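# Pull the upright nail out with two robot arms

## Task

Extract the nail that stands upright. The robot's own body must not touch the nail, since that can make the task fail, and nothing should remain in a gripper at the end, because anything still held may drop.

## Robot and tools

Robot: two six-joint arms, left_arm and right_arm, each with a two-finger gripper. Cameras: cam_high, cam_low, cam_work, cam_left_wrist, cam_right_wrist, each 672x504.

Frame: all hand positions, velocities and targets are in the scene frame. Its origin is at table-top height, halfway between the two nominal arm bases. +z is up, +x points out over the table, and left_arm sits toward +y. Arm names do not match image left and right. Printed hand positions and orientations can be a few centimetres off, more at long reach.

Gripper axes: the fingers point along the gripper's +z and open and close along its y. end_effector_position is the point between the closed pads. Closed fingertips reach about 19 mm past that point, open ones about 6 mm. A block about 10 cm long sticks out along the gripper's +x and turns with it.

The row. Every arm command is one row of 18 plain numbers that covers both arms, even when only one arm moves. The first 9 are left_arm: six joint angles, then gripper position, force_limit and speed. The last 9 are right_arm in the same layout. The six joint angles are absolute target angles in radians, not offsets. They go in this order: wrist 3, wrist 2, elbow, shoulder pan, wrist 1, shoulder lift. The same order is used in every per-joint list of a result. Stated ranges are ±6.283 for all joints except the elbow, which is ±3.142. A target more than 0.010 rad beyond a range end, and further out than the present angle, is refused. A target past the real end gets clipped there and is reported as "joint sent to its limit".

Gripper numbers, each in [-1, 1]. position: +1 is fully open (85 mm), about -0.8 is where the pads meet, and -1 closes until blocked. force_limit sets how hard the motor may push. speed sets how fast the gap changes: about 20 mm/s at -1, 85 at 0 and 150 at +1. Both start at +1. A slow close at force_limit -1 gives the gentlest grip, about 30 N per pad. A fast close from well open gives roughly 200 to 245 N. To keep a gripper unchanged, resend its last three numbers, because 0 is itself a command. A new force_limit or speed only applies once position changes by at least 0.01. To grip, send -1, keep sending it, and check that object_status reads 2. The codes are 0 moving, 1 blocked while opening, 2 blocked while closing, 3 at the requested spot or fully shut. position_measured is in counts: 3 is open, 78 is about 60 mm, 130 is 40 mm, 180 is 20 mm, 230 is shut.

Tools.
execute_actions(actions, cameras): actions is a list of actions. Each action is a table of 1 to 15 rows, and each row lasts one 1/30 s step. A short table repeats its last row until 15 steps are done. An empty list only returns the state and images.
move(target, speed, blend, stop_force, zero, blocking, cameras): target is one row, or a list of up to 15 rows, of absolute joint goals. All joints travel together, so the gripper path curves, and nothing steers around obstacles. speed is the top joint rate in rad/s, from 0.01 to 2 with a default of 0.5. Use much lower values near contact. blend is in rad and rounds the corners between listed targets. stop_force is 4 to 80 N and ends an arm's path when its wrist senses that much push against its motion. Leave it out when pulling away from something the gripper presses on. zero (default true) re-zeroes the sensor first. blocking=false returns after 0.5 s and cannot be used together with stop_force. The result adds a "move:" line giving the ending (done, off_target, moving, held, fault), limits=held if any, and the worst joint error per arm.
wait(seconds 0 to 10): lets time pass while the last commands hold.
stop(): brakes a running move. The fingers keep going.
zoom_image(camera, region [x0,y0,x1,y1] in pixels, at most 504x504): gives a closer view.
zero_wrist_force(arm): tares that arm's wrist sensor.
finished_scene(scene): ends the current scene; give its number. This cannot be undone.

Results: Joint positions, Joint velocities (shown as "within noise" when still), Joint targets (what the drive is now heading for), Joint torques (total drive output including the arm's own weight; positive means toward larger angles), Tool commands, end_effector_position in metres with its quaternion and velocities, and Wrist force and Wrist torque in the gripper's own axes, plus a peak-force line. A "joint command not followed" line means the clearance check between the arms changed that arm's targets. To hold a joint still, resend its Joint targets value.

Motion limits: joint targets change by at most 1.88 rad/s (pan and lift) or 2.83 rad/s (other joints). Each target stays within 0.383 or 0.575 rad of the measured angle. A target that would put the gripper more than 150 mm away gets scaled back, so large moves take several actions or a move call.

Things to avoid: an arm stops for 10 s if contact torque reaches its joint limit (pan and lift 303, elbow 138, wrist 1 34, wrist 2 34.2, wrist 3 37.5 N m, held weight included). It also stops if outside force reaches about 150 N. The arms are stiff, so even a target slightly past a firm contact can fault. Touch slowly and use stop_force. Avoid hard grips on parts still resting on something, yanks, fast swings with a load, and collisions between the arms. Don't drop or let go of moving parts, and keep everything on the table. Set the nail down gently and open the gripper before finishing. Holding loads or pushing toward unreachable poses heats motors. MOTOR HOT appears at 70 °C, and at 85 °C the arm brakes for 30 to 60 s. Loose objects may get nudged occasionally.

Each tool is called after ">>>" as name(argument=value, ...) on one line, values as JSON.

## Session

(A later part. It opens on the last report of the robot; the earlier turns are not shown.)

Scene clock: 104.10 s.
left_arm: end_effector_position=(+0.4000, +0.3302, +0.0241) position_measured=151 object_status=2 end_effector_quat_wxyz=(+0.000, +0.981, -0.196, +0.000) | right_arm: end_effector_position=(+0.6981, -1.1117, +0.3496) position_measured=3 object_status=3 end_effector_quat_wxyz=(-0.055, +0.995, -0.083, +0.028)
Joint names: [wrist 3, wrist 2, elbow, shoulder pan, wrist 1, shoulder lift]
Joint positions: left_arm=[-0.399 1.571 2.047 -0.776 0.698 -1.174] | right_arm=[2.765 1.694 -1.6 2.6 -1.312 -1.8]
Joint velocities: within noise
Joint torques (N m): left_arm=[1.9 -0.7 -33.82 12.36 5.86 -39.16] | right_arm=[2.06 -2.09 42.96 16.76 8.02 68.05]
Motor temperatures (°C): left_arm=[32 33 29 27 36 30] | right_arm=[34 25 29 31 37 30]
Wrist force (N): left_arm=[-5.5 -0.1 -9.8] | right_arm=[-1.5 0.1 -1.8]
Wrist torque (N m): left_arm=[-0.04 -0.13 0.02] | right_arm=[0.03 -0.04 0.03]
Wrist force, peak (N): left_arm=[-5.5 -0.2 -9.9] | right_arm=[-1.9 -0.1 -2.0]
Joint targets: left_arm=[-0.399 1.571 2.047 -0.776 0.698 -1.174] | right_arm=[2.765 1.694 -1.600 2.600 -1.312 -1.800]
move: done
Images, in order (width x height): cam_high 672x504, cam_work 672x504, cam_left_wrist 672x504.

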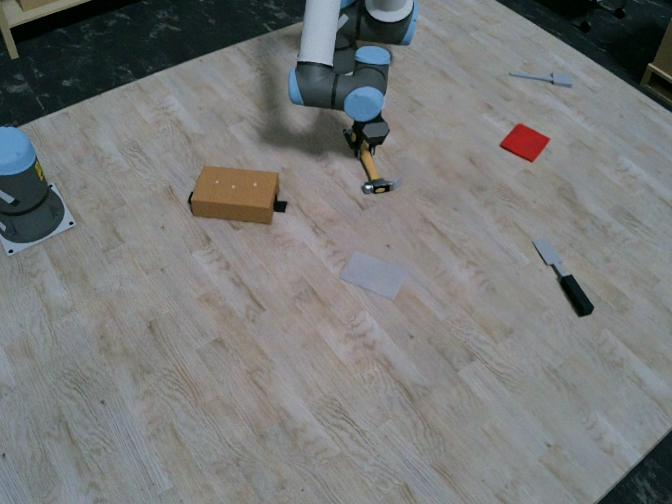

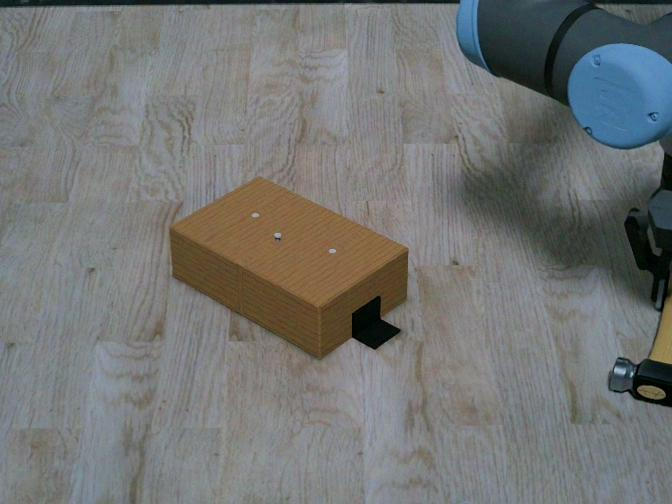

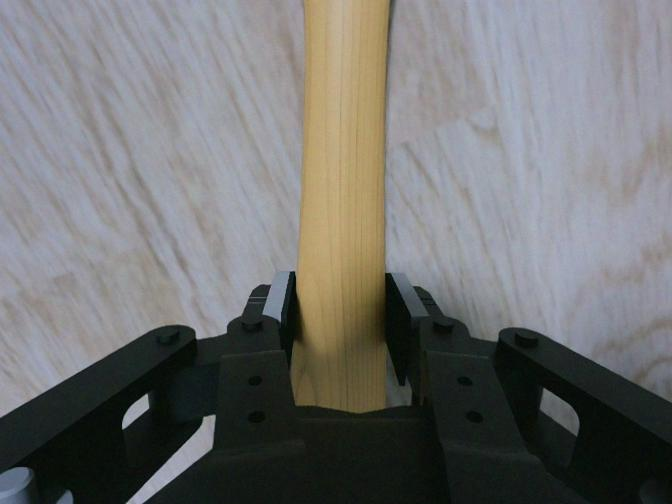

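>>> move(target=[[-0.3989, 1.571, 2.0470, -0.7759, 0.6981, -1.1743, 0.3, 0, 0, 2.765, 1.694, -1.6, 2.6, -1.312, -1.8, 1, 1, 1], [-0.4484, 1.571, 2.1595, -0.8254, 0.6557, -1.2444, 0.3, 0, 0, 2.765, 1.694, -1.6, 2.6, -1.312, -1.8, 1, 1, 1]], speed=0.1, cameras=["cam_left_wrist"])

Scene clock: 107.03 s.
left_arm: end_effector_position=(+0.3492, +0.3516, +0.0241) position_measured=91 object_status=3 end_effector_quat_wxyz=(+0.000, +0.981, -0.196, +0.000) | right_arm: end_effector_position=(+0.6981, -1.1117, +0.3496) position_measured=3 object_status=3 end_effector_quat_wxyz=(-0.055, +0.995, -0.083, +0.028)
Joint names: [wrist 3, wrist 2, elbow, shoulder pan, wrist 1, shoulder lift]
Joint positions: left_arm=[-0.448 1.571 2.159 -0.825 0.656 -1.244] | right_arm=[2.765 1.694 -1.6 2.6 -1.312 -1.8]
Joint velocities: within noise
Joint torques (N m): left_arm=[-2.11 -0.99 -14.21 -8.93 1.22 -63.24] | right_arm=[2.06 -2.01 43.72 15.93 7.91 65.94]
Motor temperatures (°C): left_arm=[32 33 29 27 36 30] | right_arm=[34 25 29 31 37 30]
Wrist force (N): left_arm=[0.4 0.0 -0.4] | right_arm=[-1.7 -0.1 -1.5]
Wrist torque (N m): left_arm=[-0.10 -0.03 0.01] | right_arm=[-0.01 -0.01 0.02]
Wrist force, peak (N): left_arm=[-5.9 -0.2 -9.6] | right_arm=[-2.0 -0.4 -1.8]
Joint targets: left_arm=[-0.448 1.571 2.159 -0.825 0.656 -1.244] | right_arm=[2.765 1.694 -1.600 2.600 -1.312 -1.800]
move: done
Images, in order (width x height): cam_left_wrist 672x504.

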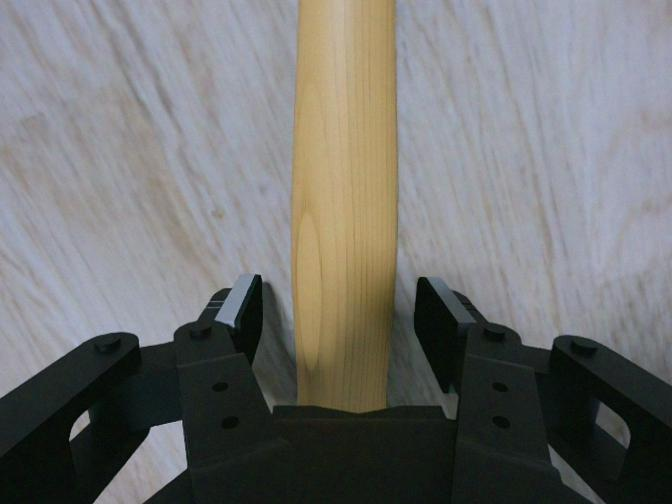

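>>> move(target=[[-0.4375, 1.571, 2.1348, -0.8145, 0.6650, -1.2290, 0.3, 0, 0, 2.765, 1.694, -1.6, 2.6, -1.312, -1.8, 1, 1, 1], [-0.4375, 1.571, 2.1348, -0.8145, 0.6650, -1.2290, -1, -1, -1, 2.765, 1.694, -1.6, 2.6, -1.312, -1.8, 1, 1, 1]], speed=0.1, cameras=["cam_left_wrist"])

>>> move(target=[1.5708, 1.571, 2.1348, -0.8145, 0.6650, -1.2290, -1, -1, -1, 2.765, 1.694, -1.6, 2.6, -1.312, -1.8, 1, 1, 1], speed=0.5, cameras=["cam_left_wrist", "cam_high", "cam_work"])

Scene clock: 110.13 s.
left_arm: end_effector_position=(+0.3602, +0.3464, +0.0243) position_measured=144 object_status=0 end_effector_quat_wxyz=(+0.000, +0.981, -0.196, +0.000) | right_arm: end_effector_position=(+0.6981, -1.1117, +0.3496) position_measured=3 object_status=3 end_effector_quat_wxyz=(-0.055, +0.995, -0.083, +0.028)
Joint names: [wrist 3, wrist 2, elbow, shoulder pan, wrist 1, shoulder lift]
Joint positions: left_arm=[-0.437 1.571 2.135 -0.814 0.665 -1.229] | right_arm=[2.765 1.694 -1.6 2.6 -1.312 -1.8]
Joint velocities: within noise
Joint torques (N m): left_arm=[1.7 -0.61 -27.31 13.14 7.36 -36.01] | right_arm=[2.33 -2.23 43.45 15.75 8 65.91]
Motor temperatures (°C): left_arm=[32 33 29 27 36 30] | right_arm=[34 25 29 31 37 30]
Wrist force (N): left_arm=[0.8 0.3 -9.8] | right_arm=[-1.5 -0.2 -1.4]
Wrist torque (N m): left_arm=[-0.08 0.01 -0.12] | right_arm=[-0.02 -0.05 0.02]
Wrist force, peak (N): left_arm=[0.8 0.3 -11.2] | right_arm=[-1.7 -0.4 -2.0]
Joint targets: left_arm=[-0.438 1.571 2.135 -0.815 0.665 -1.229] | right_arm=[2.765 1.694 -1.600 2.600 -1.312 -1.800]
move: done
Images, in order (width x height): cam_left_wrist 672x504.

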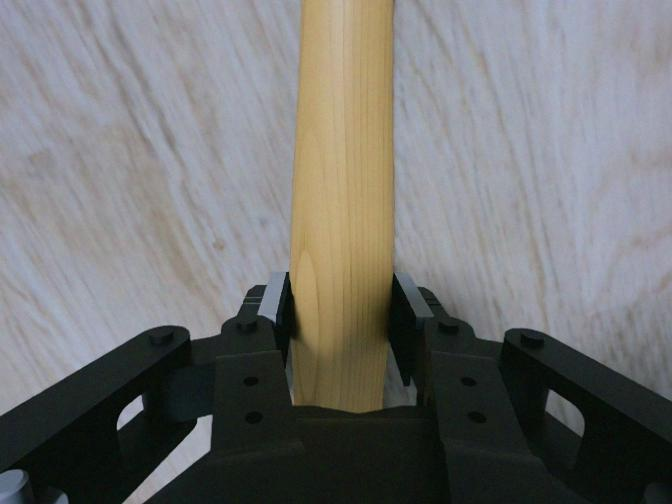

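Scene clock: 114.70 s.
left_arm: end_effector_position=(+0.3602, +0.3464, +0.0243) position_measured=144 object_status=2 end_effector_quat_wxyz=(+0.000, -0.361, +0.933, +0.000) | right_arm: end_effector_position=(+0.6981, -1.1117, +0.3496) position_measured=3 object_status=3 end_effector_quat_wxyz=(-0.055, +0.995, -0.083, +0.028)
Joint names: [wrist 3, wrist 2, elbow, shoulder pan, wrist 1, shoulder lift]
Joint positions: left_arm=[1.571 1.571 2.135 -0.814 0.665 -1.229] | right_arm=[2.765 1.694 -1.6 2.6 -1.312 -1.8]
Joint velocities: within noise
Joint torques (N m): left_arm=[2.95 -0.36 -15.22 5.79 1.42 -37.98] | right_arm=[2.07 -1.76 43.68 17.33 7.96 64.01]
Motor temperatures (°C): left_arm=[32 33 29 27 36 30] | right_arm=[34 25 29 31 37 30]
Wrist force (N): left_arm=[0.3 -0.5 -4.4] | right_arm=[-1.6 -0.4 -1.3]
Wrist torque (N m): left_arm=[-0.06 0.03 -0.52] | right_arm=[-0.04 -0.03 0.02]
Wrist force, peak (N): left_arm=[0.8 0.3 -10.0] | right_arm=[-1.9 0.0 -2.1]
Joint targets: left_arm=[1.571 1.571 2.135 -0.815 0.665 -1.229] | right_arm=[2.765 1.694 -1.600 2.600 -1.312 -1.800]
move: done
Images, in order (width x height): cam_high 672x504, cam_work 672x504, cam_left_wrist 672x504.

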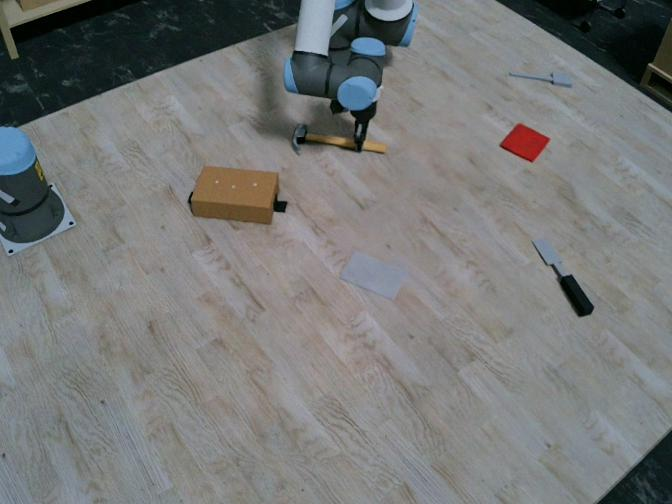

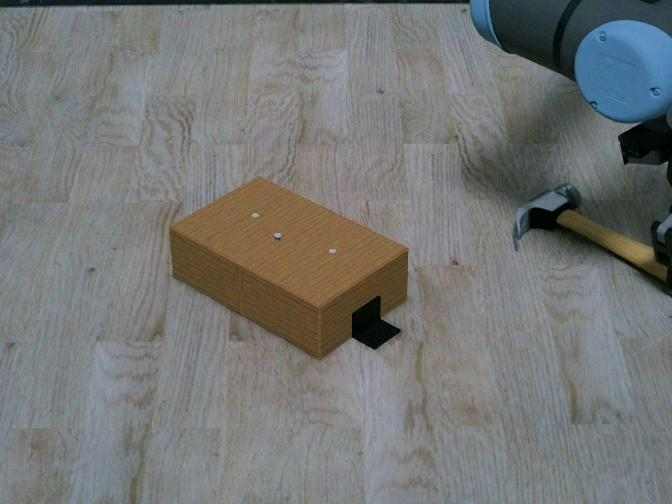

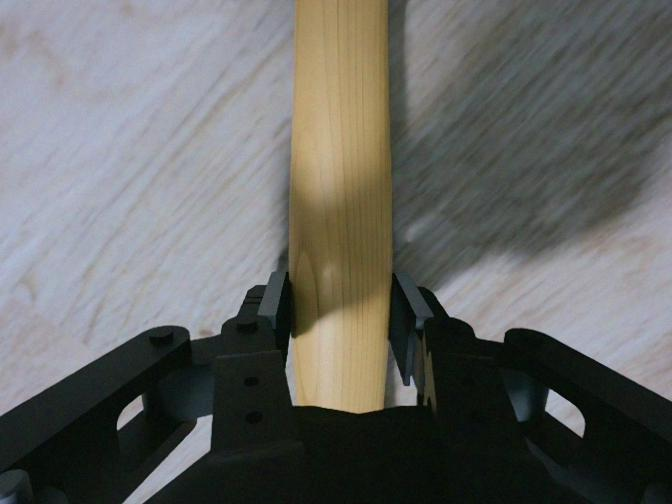

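>>> zoom_image(camera="cam_work", region=[490, 160, 672, 297])

Scaled by 2.769 from the camera's 672x504 image, which has a finer 960x720 frame.

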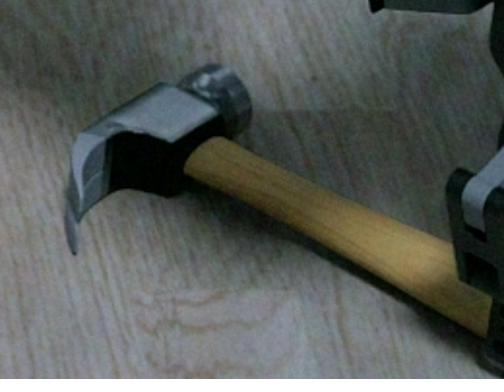

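>>> move(target=[[1.5708, 1.571, 2.1348, -0.8145, 0.6650, -1.2290, 0.0, 0, -1, 2.765, 1.694, -1.6, 2.6, -1.312, -1.8, 1, 1, 1], [1.5708, 1.571, 2.1348, -0.8145, 0.6650, -1.2290, -1, 1, -1, 2.765, 1.694, -1.6, 2.6, -1.312, -1.8, 1, 1, 1]], speed=0.1, cameras=["cam_left_wrist"])

Scene clock: 117.67 s.
left_arm: end_effector_position=(+0.3602, +0.3464, +0.0243) position_measured=147 object_status=0 end_effector_quat_wxyz=(+0.000, -0.361, +0.933, +0.000) | right_arm: end_effector_position=(+0.6981, -1.1117, +0.3496) position_measured=3 object_status=3 end_effector_quat_wxyz=(-0.055, +0.995, -0.083, +0.028)
Joint names: [wrist 3, wrist 2, elbow, shoulder pan, wrist 1, shoulder lift]
Joint positions: left_arm=[1.571 1.571 2.135 -0.814 0.665 -1.229] | right_arm=[2.765 1.694 -1.6 2.6 -1.312 -1.8]
Joint velocities: within noise
Joint torques (N m): left_arm=[-0.89 -0.6 -20.63 2.12 2.13 -36.2] | right_arm=[2.07 -2.03 43.78 16.18 7.86 64.4]
Motor temperatures (°C): left_arm=[32 33 29 27 36 30] | right_arm=[34 25 29 31 37 30]
Wrist force (N): left_arm=[2.1 -1.0 -36.6] | right_arm=[-1.9 -0.4 -1.3]
Wrist torque (N m): left_arm=[-0.03 0.04 -0.60] | right_arm=[-0.05 0.01 0.02]
Wrist force, peak (N): left_arm=[2.3 -1.4 -38.6] | right_arm=[-2.1 -0.4 -1.6]
Joint targets: left_arm=[1.571 1.571 2.135 -0.815 0.665 -1.229] | right_arm=[2.765 1.694 -1.600 2.600 -1.312 -1.800]
move: done
Images, in order (width x height): cam_left_wrist 672x504.

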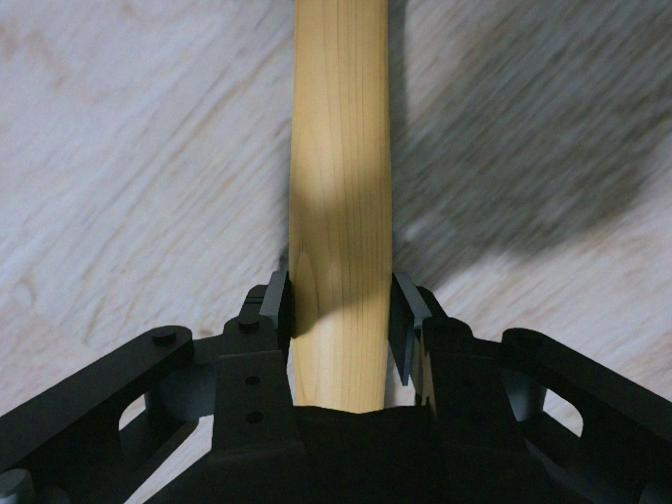

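>>> move(target=[[1.5708, 1.3090, 2.1111, -0.8145, 0.7570, -1.2973, -1, 1, -1, 2.765, 1.694, -1.6, 2.6, -1.312, -1.8, 1, 1, 1], [1.5708, 1.0472, 2.0982, -0.8145, 0.7985, -1.3259, -1, 1, -1, 2.765, 1.694, -1.6, 2.6, -1.312, -1.8, 1, 1, 1], [1.5708, 0.7854, 2.1010, -0.8145, 0.7898, -1.3200, -1, 1, -1, 2.765, 1.694, -1.6, 2.6, -1.312, -1.8, 1, 1, 1]], blend=0.05, speed=0.2, cameras=["cam_left_wrist", "cam_high", "cam_work"])

Scene clock: 123.90 s.
left_arm: end_effector_position=(+0.5086, +0.4817, +0.1711) position_measured=147 object_status=2 end_effector_quat_wxyz=(+0.357, -0.334, +0.862, +0.138) | right_arm: end_effector_position=(+0.6981, -1.1117, +0.3496) position_measured=3 object_status=3 end_effector_quat_wxyz=(-0.055, +0.995, -0.083, +0.028)
Joint names: [wrist 3, wrist 2, elbow, shoulder pan, wrist 1, shoulder lift]
Joint positions: left_arm=[1.571 0.785 2.101 -0.814 0.79 -1.32] | right_arm=[2.765 1.694 -1.6 2.6 -1.312 -1.8]
Joint velocities: within noise
Joint torques (N m): left_arm=[-0.9 -5.69 -20.42 -7.2 1.68 -33.96] | right_arm=[1.95 -1.79 43.68 15.56 7.58 63.91]
Motor temperatures (°C): left_arm=[32 33 29 27 36 30] | right_arm=[34 25 29 31 37 30]
Wrist force (N): left_arm=[3.0 1.1 0.9] | right_arm=[-1.8 0.1 -1.6]
Wrist torque (N m): left_arm=[-0.03 -0.26 0.10] | right_arm=[0.04 0.01 0.02]
Wrist force, peak (N): left_arm=[2.1 -1.1 -36.9] | right_arm=[-2.0 -0.1 -1.9]
Joint targets: left_arm=[1.571 0.785 2.101 -0.815 0.790 -1.320] | right_arm=[2.765 1.694 -1.600 2.600 -1.312 -1.800]
move: done
Images, in order (width x height): cam_high 672x504, cam_work 672x504, cam_left_wrist 672x504.

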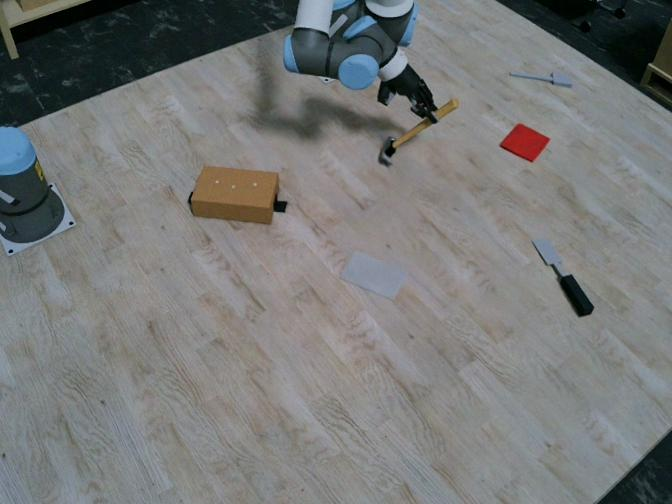

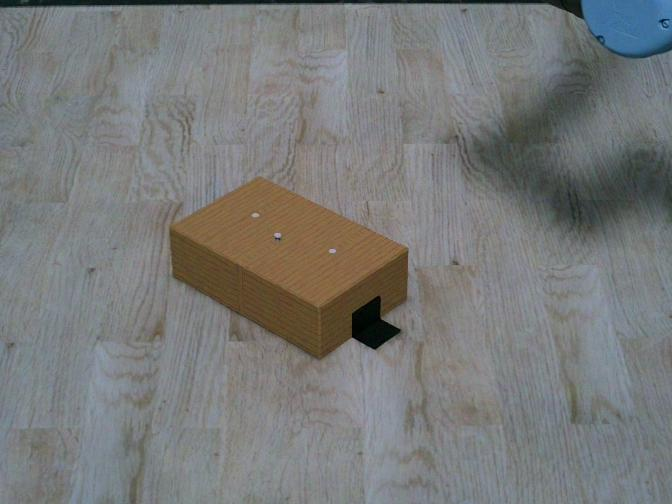

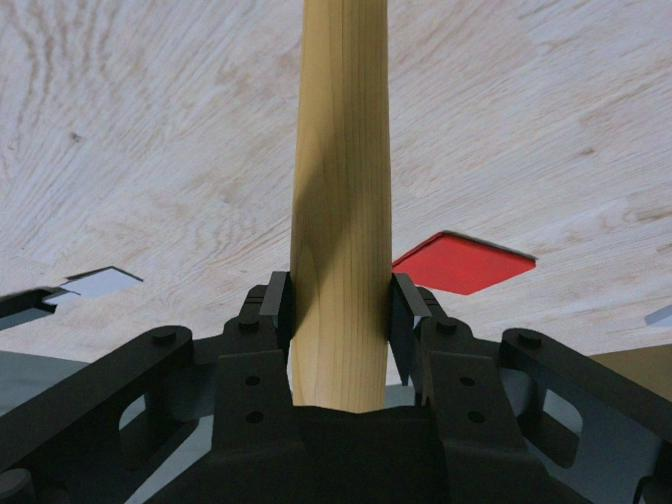

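>>> move(target=[[1.5708, 0.7854, 2.0230, -0.8145, 0.9847, -1.4369, -1, 1, -1, 2.765, 1.694, -1.6, 2.6, -1.312, -1.8, 1, 1, 1], [1.5708, 0.0, 2.0129, -1.6555, 0.7962, -1.2383, -1, 1, -1, 2.765, 1.694, -1.6, 2.6, -1.312, -1.8, 1, 1, 1]], blend=0.05, speed=0.3, cameras=["cam_left_wrist", "cam_high", "cam_work", "cam_low"])

Scene clock: 128.80 s.
left_arm: end_effector_position=(+0.3423, +0.0204, +0.3601) position_measured=147 object_status=2 end_effector_quat_wxyz=(+0.706, +0.036, +0.706, -0.036) | right_arm: end_effector_position=(+0.6981, -1.1117, +0.3496) position_measured=3 object_status=3 end_effector_quat_wxyz=(-0.055, +0.995, -0.083, +0.028)
Joint names: [wrist 3, wrist 2, elbow, shoulder pan, wrist 1, shoulder lift]
Joint positions: left_arm=[1.571 0 2.013 -1.655 0.796 -1.238] | right_arm=[2.765 1.694 -1.6 2.6 -1.312 -1.8]
Joint velocities: within noise
Joint torques (N m): left_arm=[-0.91 -8.55 -35.4 -9.43 1.57 -43.42] | right_arm=[1.95 -2.04 43.72 14.46 7.46 63.58]
Motor temperatures (°C): left_arm=[32 33 29 27 36 30] | right_arm=[34 25 29 31 37 30]
Wrist force (N): left_arm=[4.8 1.7 -1.4] | right_arm=[-1.4 -0.6 -1.4]
Wrist torque (N m): left_arm=[0.07 0.22 0.06] | right_arm=[-0.08 -0.07 0.02]
Wrist force, peak (N): left_arm=[5.4 1.5 2.6] | right_arm=[-2.1 -0.3 -1.8]
Joint targets: left_arm=[1.571 0.000 2.013 -1.655 0.796 -1.238] | right_arm=[2.765 1.694 -1.600 2.600 -1.312 -1.800]
move: done
Images, in order (width x height): cam_high 672x504, cam_low 672x504, cam_work 672x504, cam_left_wrist 672x504.

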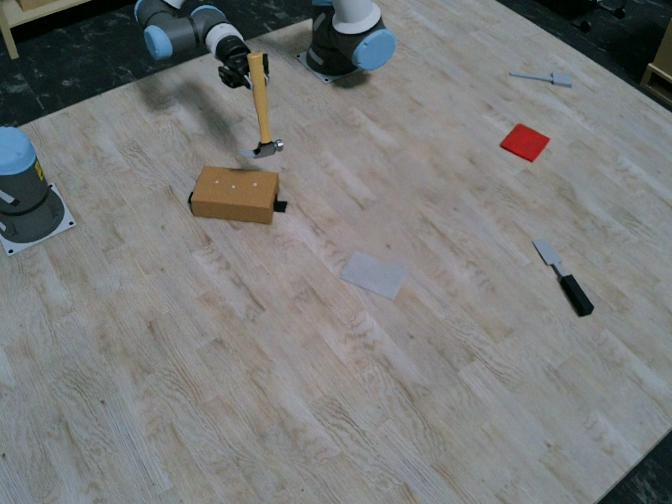

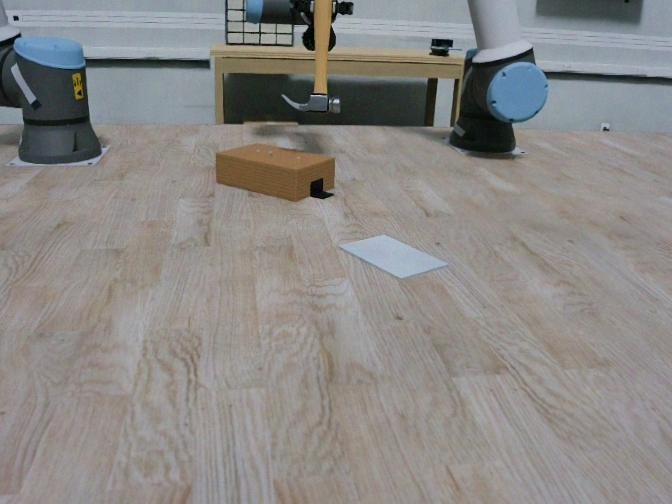

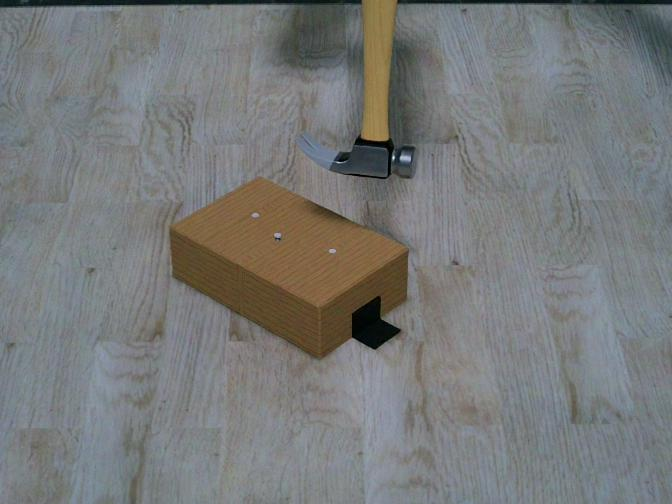

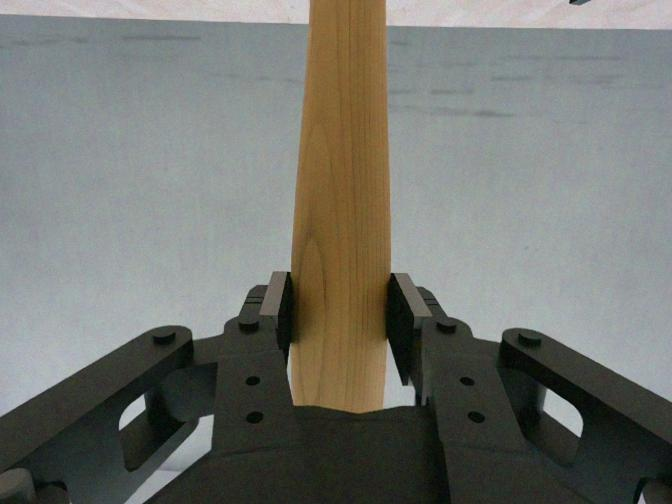

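>>> zoom_image(camera="cam_work", region=[240, 0, 480, 180])

>>> zoom_image(camera="cam_work", region=[230, 190, 350, 280])

>>> zoom_image(camera="cam_low", region=[200, 0, 400, 210])

Scaled by 2.100 from the camera's 672x504 image, which has a finer 960x720 frame.

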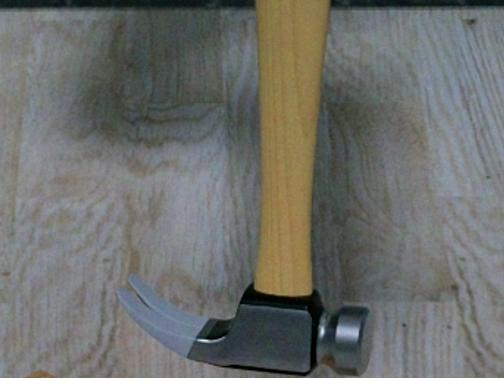

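Scaled by 4.200 from the camera's 672x504 image, which has a finer 960x720 frame.

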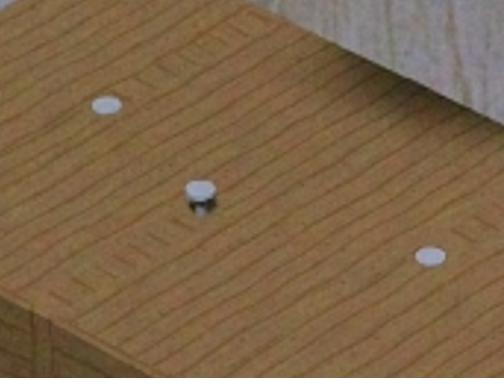

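Scaled by 2.400 from the camera's 672x504 image, which has a finer 960x720 frame.

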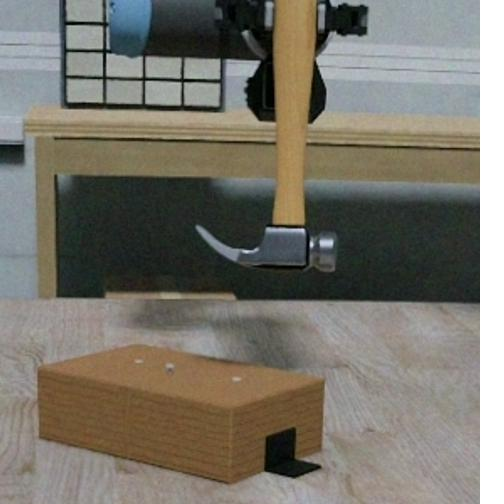

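>>> move(target=[2.4086, 0.0, 1.8224, -1.6566, 0.7520, -1.0036, -1, 1, -1, 2.765, 1.694, -1.6, 2.6, -1.312, -1.8, 1, 1, 1], speed=0.25, cameras=["cam_left_wrist", "cam_high", "cam_work", "cam_low"])

Scene clock: 135.33 s.
left_arm: end_effector_position=(+0.3302, -0.0907, +0.2801) position_measured=147 object_status=2 end_effector_quat_wxyz=(+0.660, +0.321, +0.630, +0.254) | right_arm: end_effector_position=(+0.6981, -1.1117, +0.3496) position_measured=3 object_status=3 end_effector_quat_wxyz=(-0.055, +0.995, -0.083, +0.028)
Joint names: [wrist 3, wrist 2, elbow, shoulder pan, wrist 1, shoulder lift]
Joint positions: left_arm=[2.408 0 1.822 -1.657 0.752 -1.004] | right_arm=[2.765 1.694 -1.6 2.6 -1.312 -1.8]
Joint velocities: within noise
Joint torques (N m): left_arm=[2.96 -5.53 -33.62 -10.96 2.33 -56.73] | right_arm=[2.24 -1.85 44.36 16.13 7.17 61.75]
Motor temperatures (°C): left_arm=[32 33 29 27 36 30] | right_arm=[34 25 29 31 37 30]
Wrist force (N): left_arm=[3.6 -1.8 -0.1] | right_arm=[-1.5 0.0 -1.9]
Wrist torque (N m): left_arm=[0.28 0.21 -0.43] | right_arm=[0.02 -0.04 0.02]
Wrist force, peak (N): left_arm=[5.4 1.7 -1.5] | right_arm=[-1.9 0.0 -2.0]
Joint targets: left_arm=[2.409 0.000 1.822 -1.657 0.752 -1.004] | right_arm=[2.765 1.694 -1.600 2.600 -1.312 -1.800]
move: done
Images, in order (width x height): cam_high 672x504, cam_low 672x504, cam_work 672x504, cam_left_wrist 672x504.

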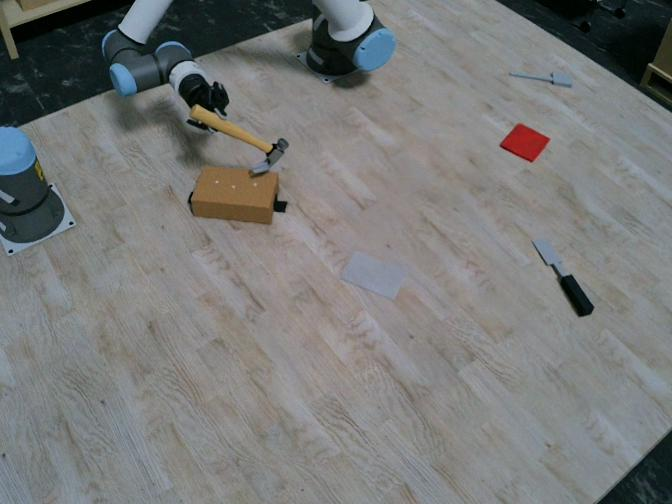

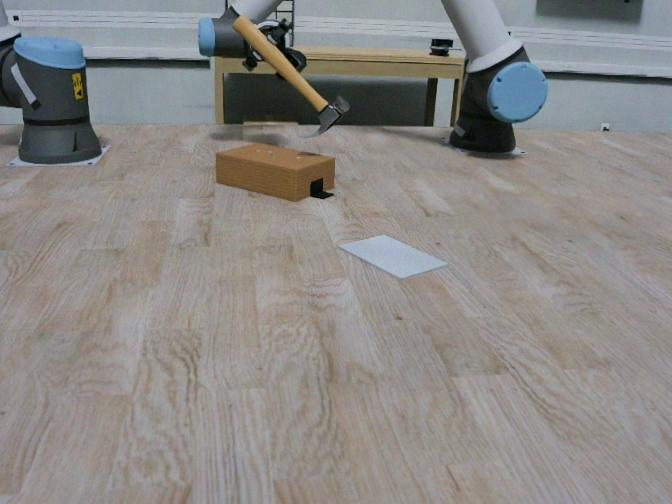

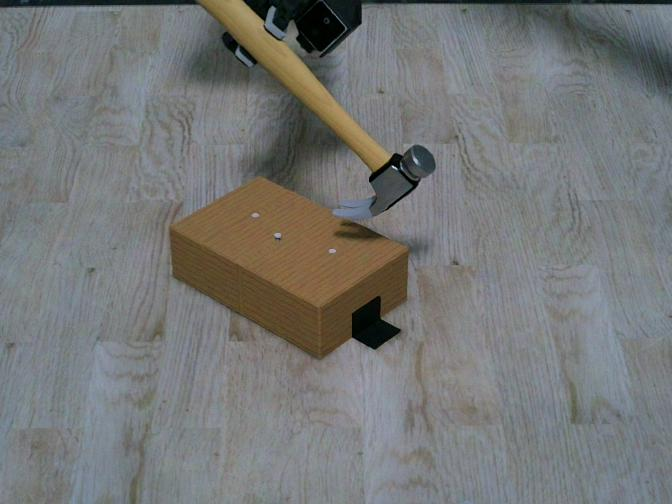

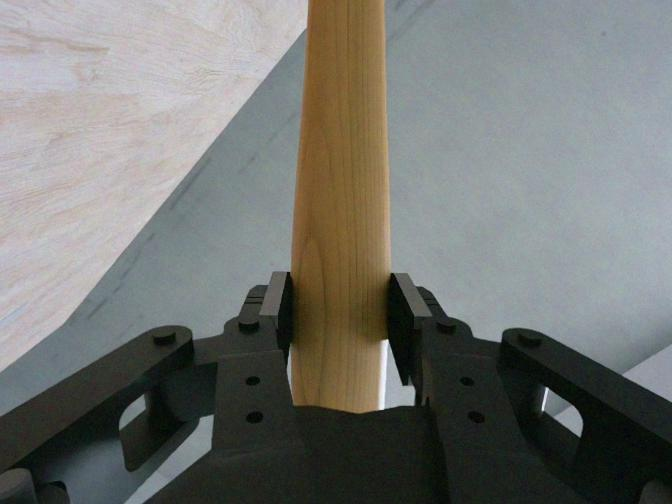

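>>> zoom_image(camera="cam_work", region=[250, 140, 450, 290])

>>> zoom_image(camera="cam_low", region=[200, 90, 360, 210])

>>> zoom_image(camera="cam_high", region=[180, 130, 300, 230])

Scaled by 2.520 from the camera's 672x504 image, which has a finer 960x720 frame.

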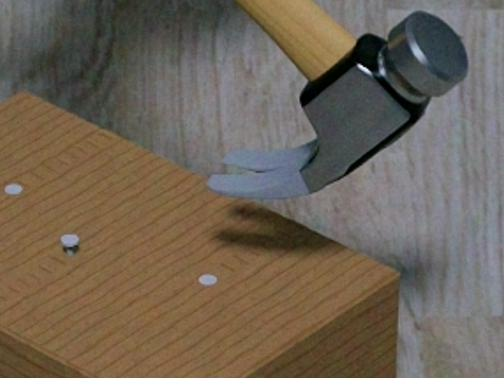

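Scaled by 3.150 from the camera's 672x504 image, which has a finer 960x720 frame.

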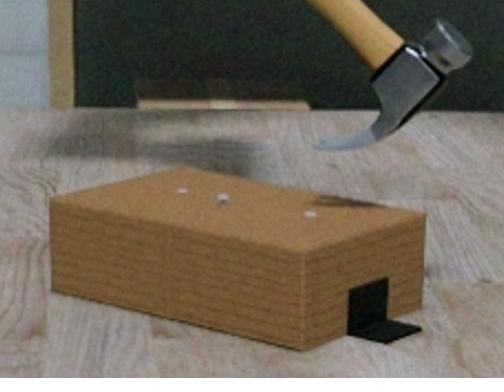

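Scaled by 4.200 from the camera's 672x504 image, which has a finer 960x720 frame.

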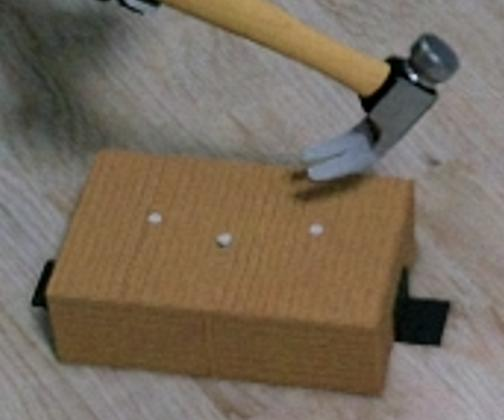

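>>> move(target=[2.4086, 0.0, 1.8277, -1.6566, 0.7217, -0.9786, -1, 1, -1, 2.765, 1.694, -1.6, 2.6, -1.312, -1.8, 1, 1, 1], speed=0.1, cameras=["cam_high", "cam_work", "cam_low"])

>>> zoom_image(camera="cam_work", region=[250, 140, 450, 290])

>>> zoom_image(camera="cam_low", region=[200, 90, 360, 210])

>>> zoom_image(camera="cam_high", region=[180, 130, 300, 230])

Scene clock: 137.47 s.
left_arm: end_effector_position=(+0.3302, -0.0907, +0.2601) position_measured=147 object_status=2 end_effector_quat_wxyz=(+0.660, +0.321, +0.630, +0.254) | right_arm: end_effector_position=(+0.6981, -1.1117, +0.3496) position_measured=3 object_status=3 end_effector_quat_wxyz=(-0.055, +0.995, -0.083, +0.028)
Joint names: [wrist 3, wrist 2, elbow, shoulder pan, wrist 1, shoulder lift]
Joint positions: left_arm=[2.409 0 1.828 -1.657 0.722 -0.979] | right_arm=[2.765 1.694 -1.6 2.6 -1.312 -1.8]
Joint velocities: within noise
Joint torques (N m): left_arm=[2.93 -4.03 -18.68 -8.38 1.35 -59.69] | right_arm=[1.78 -1.93 44.53 15.5 7.38 63.72]
Motor temperatures (°C): left_arm=[32 33 29 27 36 30] | right_arm=[34 25 29 31 37 30]
Wrist force (N): left_arm=[3.9 -2.2 -0.3] | right_arm=[-1.3 -0.3 -1.1]
Wrist torque (N m): left_arm=[0.21 0.18 -0.41] | right_arm=[-0.04 -0.07 0.02]
Wrist force, peak (N): left_arm=[4.2 -2.6 -0.3] | right_arm=[-1.9 -0.6 -1.8]
Joint targets: left_arm=[2.409 0.000 1.828 -1.657 0.722 -0.979] | right_arm=[2.765 1.694 -1.600 2.600 -1.312 -1.800]
move: done
Images, in order (width x height): cam_high 672x504, cam_low 672x504, cam_work 672x504.

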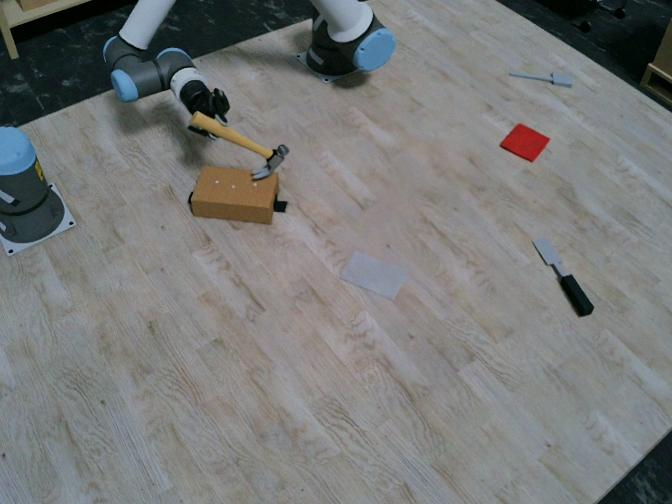

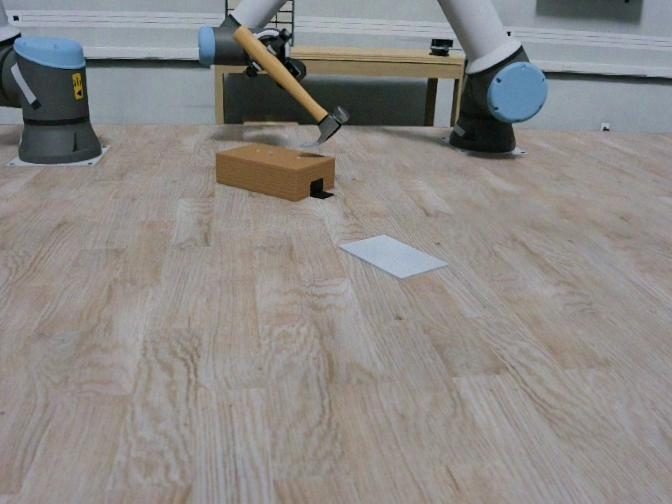

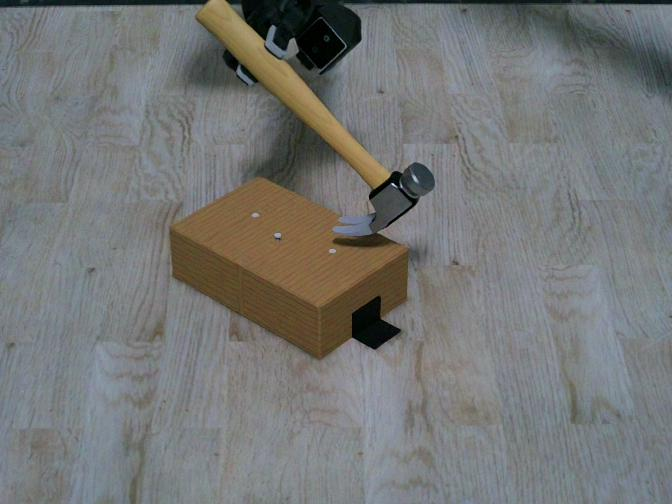

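Scaled by 2.520 from the camera's 672x504 image, which has a finer 960x720 frame.

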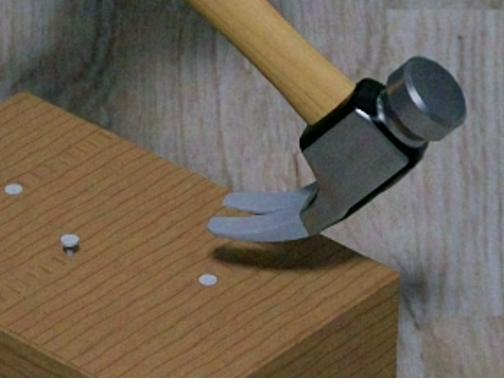

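Scaled by 3.150 from the camera's 672x504 image, which has a finer 960x720 frame.

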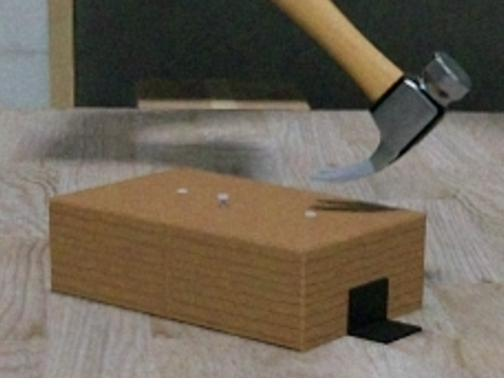

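Scaled by 4.200 from the camera's 672x504 image, which has a finer 960x720 frame.

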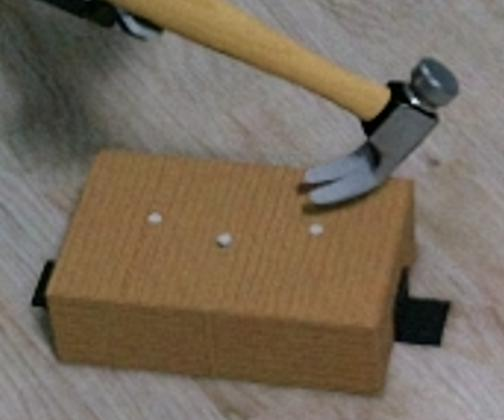

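>>> move(target=[2.4086, 0.0, 1.8165, -1.6453, 0.7271, -0.9728, -1, 1, -1, 2.765, 1.694, -1.6, 2.6, -1.312, -1.8, 1, 1, 1], speed=0.1, cameras=["cam_work", "cam_low"])

>>> zoom_image(camera="cam_work", region=[250, 190, 370, 280])

>>> zoom_image(camera="cam_low", region=[240, 110, 340, 185])

>>> move(target=[2.4086, 0.0, 1.7296, -1.6453, 0.7686, -0.9274, -1, 1, -1, 2.765, 1.694, -1.6, 2.6, -1.312, -1.8, 1, 1, 1], speed=0.1, cameras=["cam_work", "cam_low"])

>>> zoom_image(camera="cam_work", region=[250, 190, 370, 280])

>>> zoom_image(camera="cam_low", region=[240, 110, 340, 185])

Scene clock: 139.77 s.
left_arm: end_effector_position=(+0.3369, -0.0914, +0.2601) position_measured=147 object_status=2 end_effector_quat_wxyz=(+0.659, +0.317, +0.632, +0.258) | right_arm: end_effector_position=(+0.6981, -1.1117, +0.3496) position_measured=3 object_status=3 end_effector_quat_wxyz=(-0.055, +0.995, -0.083, +0.028)
Joint names: [wrist 3, wrist 2, elbow, shoulder pan, wrist 1, shoulder lift]
Joint positions: left_arm=[2.409 0 1.817 -1.645 0.727 -0.973] | right_arm=[2.765 1.694 -1.6 2.6 -1.312 -1.8]
Joint velocities: within noise
Joint torques (N m): left_arm=[2.14 -3.33 -31.66 14.54 10.8 -58.6] | right_arm=[2.14 -1.91 44.46 16.54 6.91 64.07]
Motor temperatures (°C): left_arm=[32 33 29 27 36 30] | right_arm=[34 25 29 31 37 30]
Wrist force (N): left_arm=[3.7 -2.2 -0.5] | right_arm=[-1.6 -0.4 -1.3]
Wrist torque (N m): left_arm=[0.22 0.22 -0.42] | right_arm=[-0.05 -0.03 0.02]
Wrist force, peak (N): left_arm=[4.0 -2.0 -0.5] | right_arm=[-1.6 -0.4 -2.0]
Joint targets: left_arm=[2.409 0.000 1.817 -1.645 0.727 -0.973] | right_arm=[2.765 1.694 -1.600 2.600 -1.312 -1.800]
move: done
Images, in order (width x height): cam_low 672x504, cam_work 672x504.

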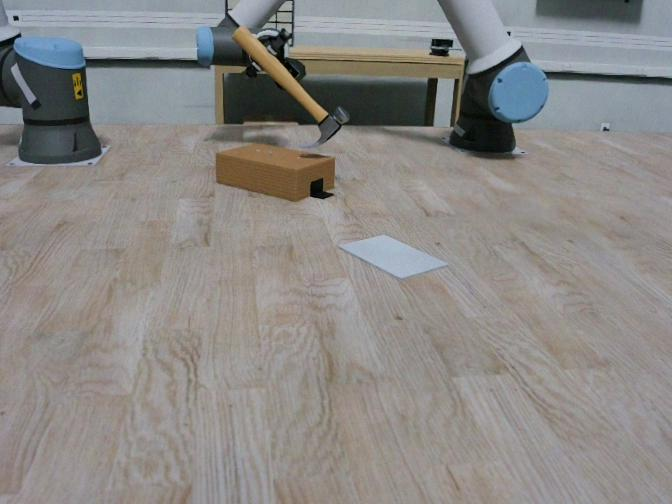

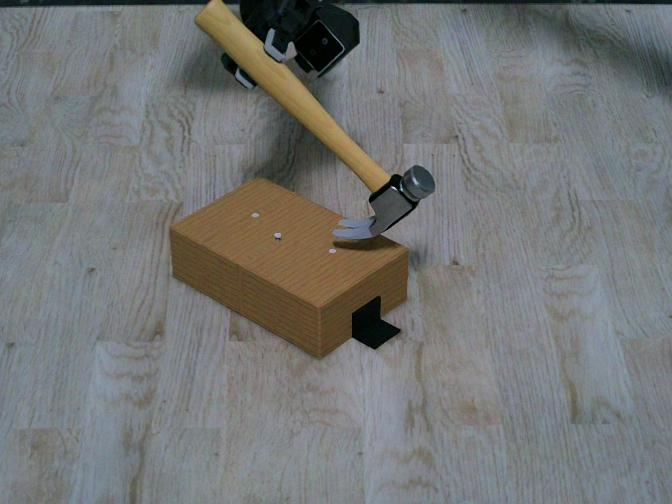

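Scaled by 4.200 from the camera's 672x504 image, which has a finer 960x720 frame.

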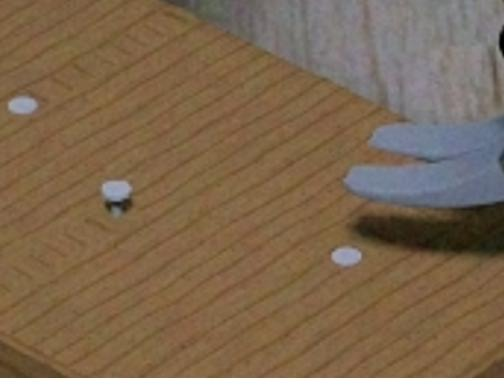

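Scaled by 5.040 from the camera's 672x504 image, which has a finer 960x720 frame.

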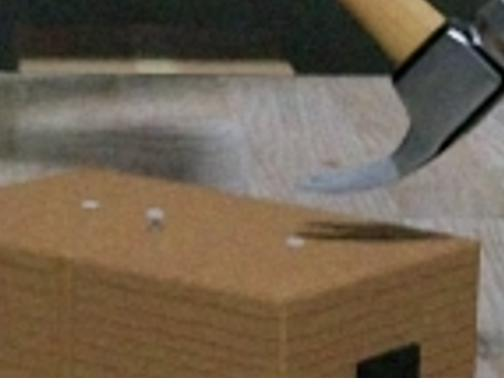

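Scene clock: 141.00 s.
left_arm: end_effector_position=(+0.3333, -0.1312, +0.2600) position_measured=147 object_status=2 end_effector_quat_wxyz=(+0.658, +0.317, +0.632, +0.258) | right_arm: end_effector_position=(+0.6981, -1.1117, +0.3496) position_measured=3 object_status=3 end_effector_quat_wxyz=(-0.055, +0.995, -0.083, +0.028)
Joint names: [wrist 3, wrist 2, elbow, shoulder pan, wrist 1, shoulder lift]
Joint positions: left_arm=[2.409 0 1.73 -1.645 0.769 -0.927] | right_arm=[2.765 1.694 -1.6 2.6 -1.312 -1.8]
Joint velocities: within noise
Joint torques (N m): left_arm=[2.44 -3.53 -33.93 13.58 11.37 -62.87] | right_arm=[1.99 -1.73 44.6 16.3 7.39 63.1]
Motor temperatures (°C): left_arm=[32 33 29 27 36 30] | right_arm=[34 25 29 31 37 30]
Wrist force (N): left_arm=[3.2 -2.1 -0.3] | right_arm=[-1.6 -0.3 -1.2]
Wrist torque (N m): left_arm=[0.26 0.24 -0.41] | right_arm=[-0.05 -0.03 0.03]
Wrist force, peak (N): left_arm=[3.8 -2.0 -0.8] | right_arm=[-2.3 -0.2 -1.7]
Joint targets: left_arm=[2.409 0.000 1.730 -1.645 0.769 -0.927] | right_arm=[2.765 1.694 -1.600 2.600 -1.312 -1.800]
move: done
Images, in order (width x height): cam_low 672x504, cam_work 672x504.

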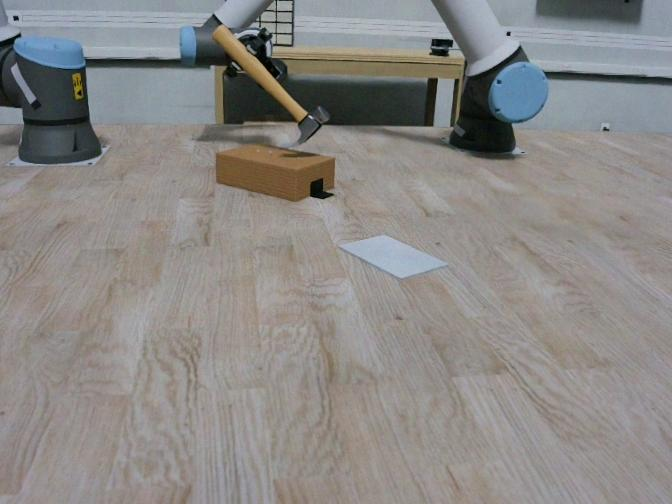

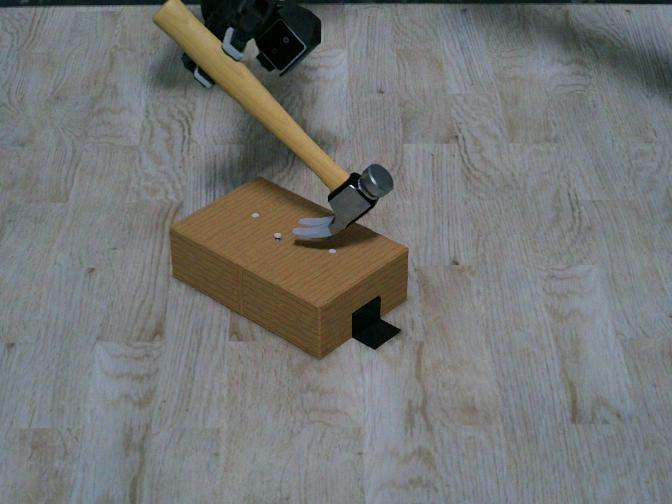

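Scaled by 4.200 from the camera's 672x504 image, which has a finer 960x720 frame.

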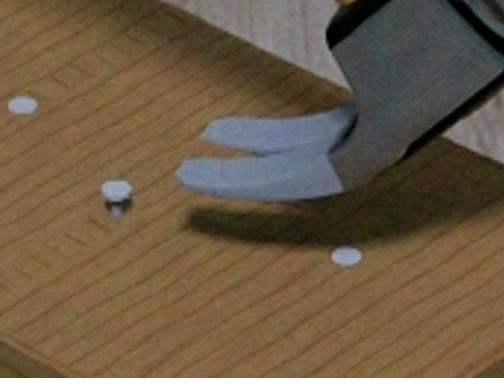

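Scaled by 5.040 from the camera's 672x504 image, which has a finer 960x720 frame.

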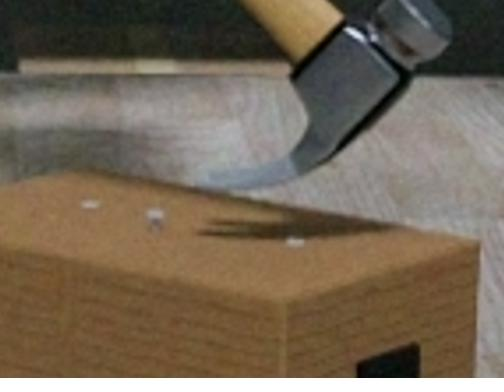

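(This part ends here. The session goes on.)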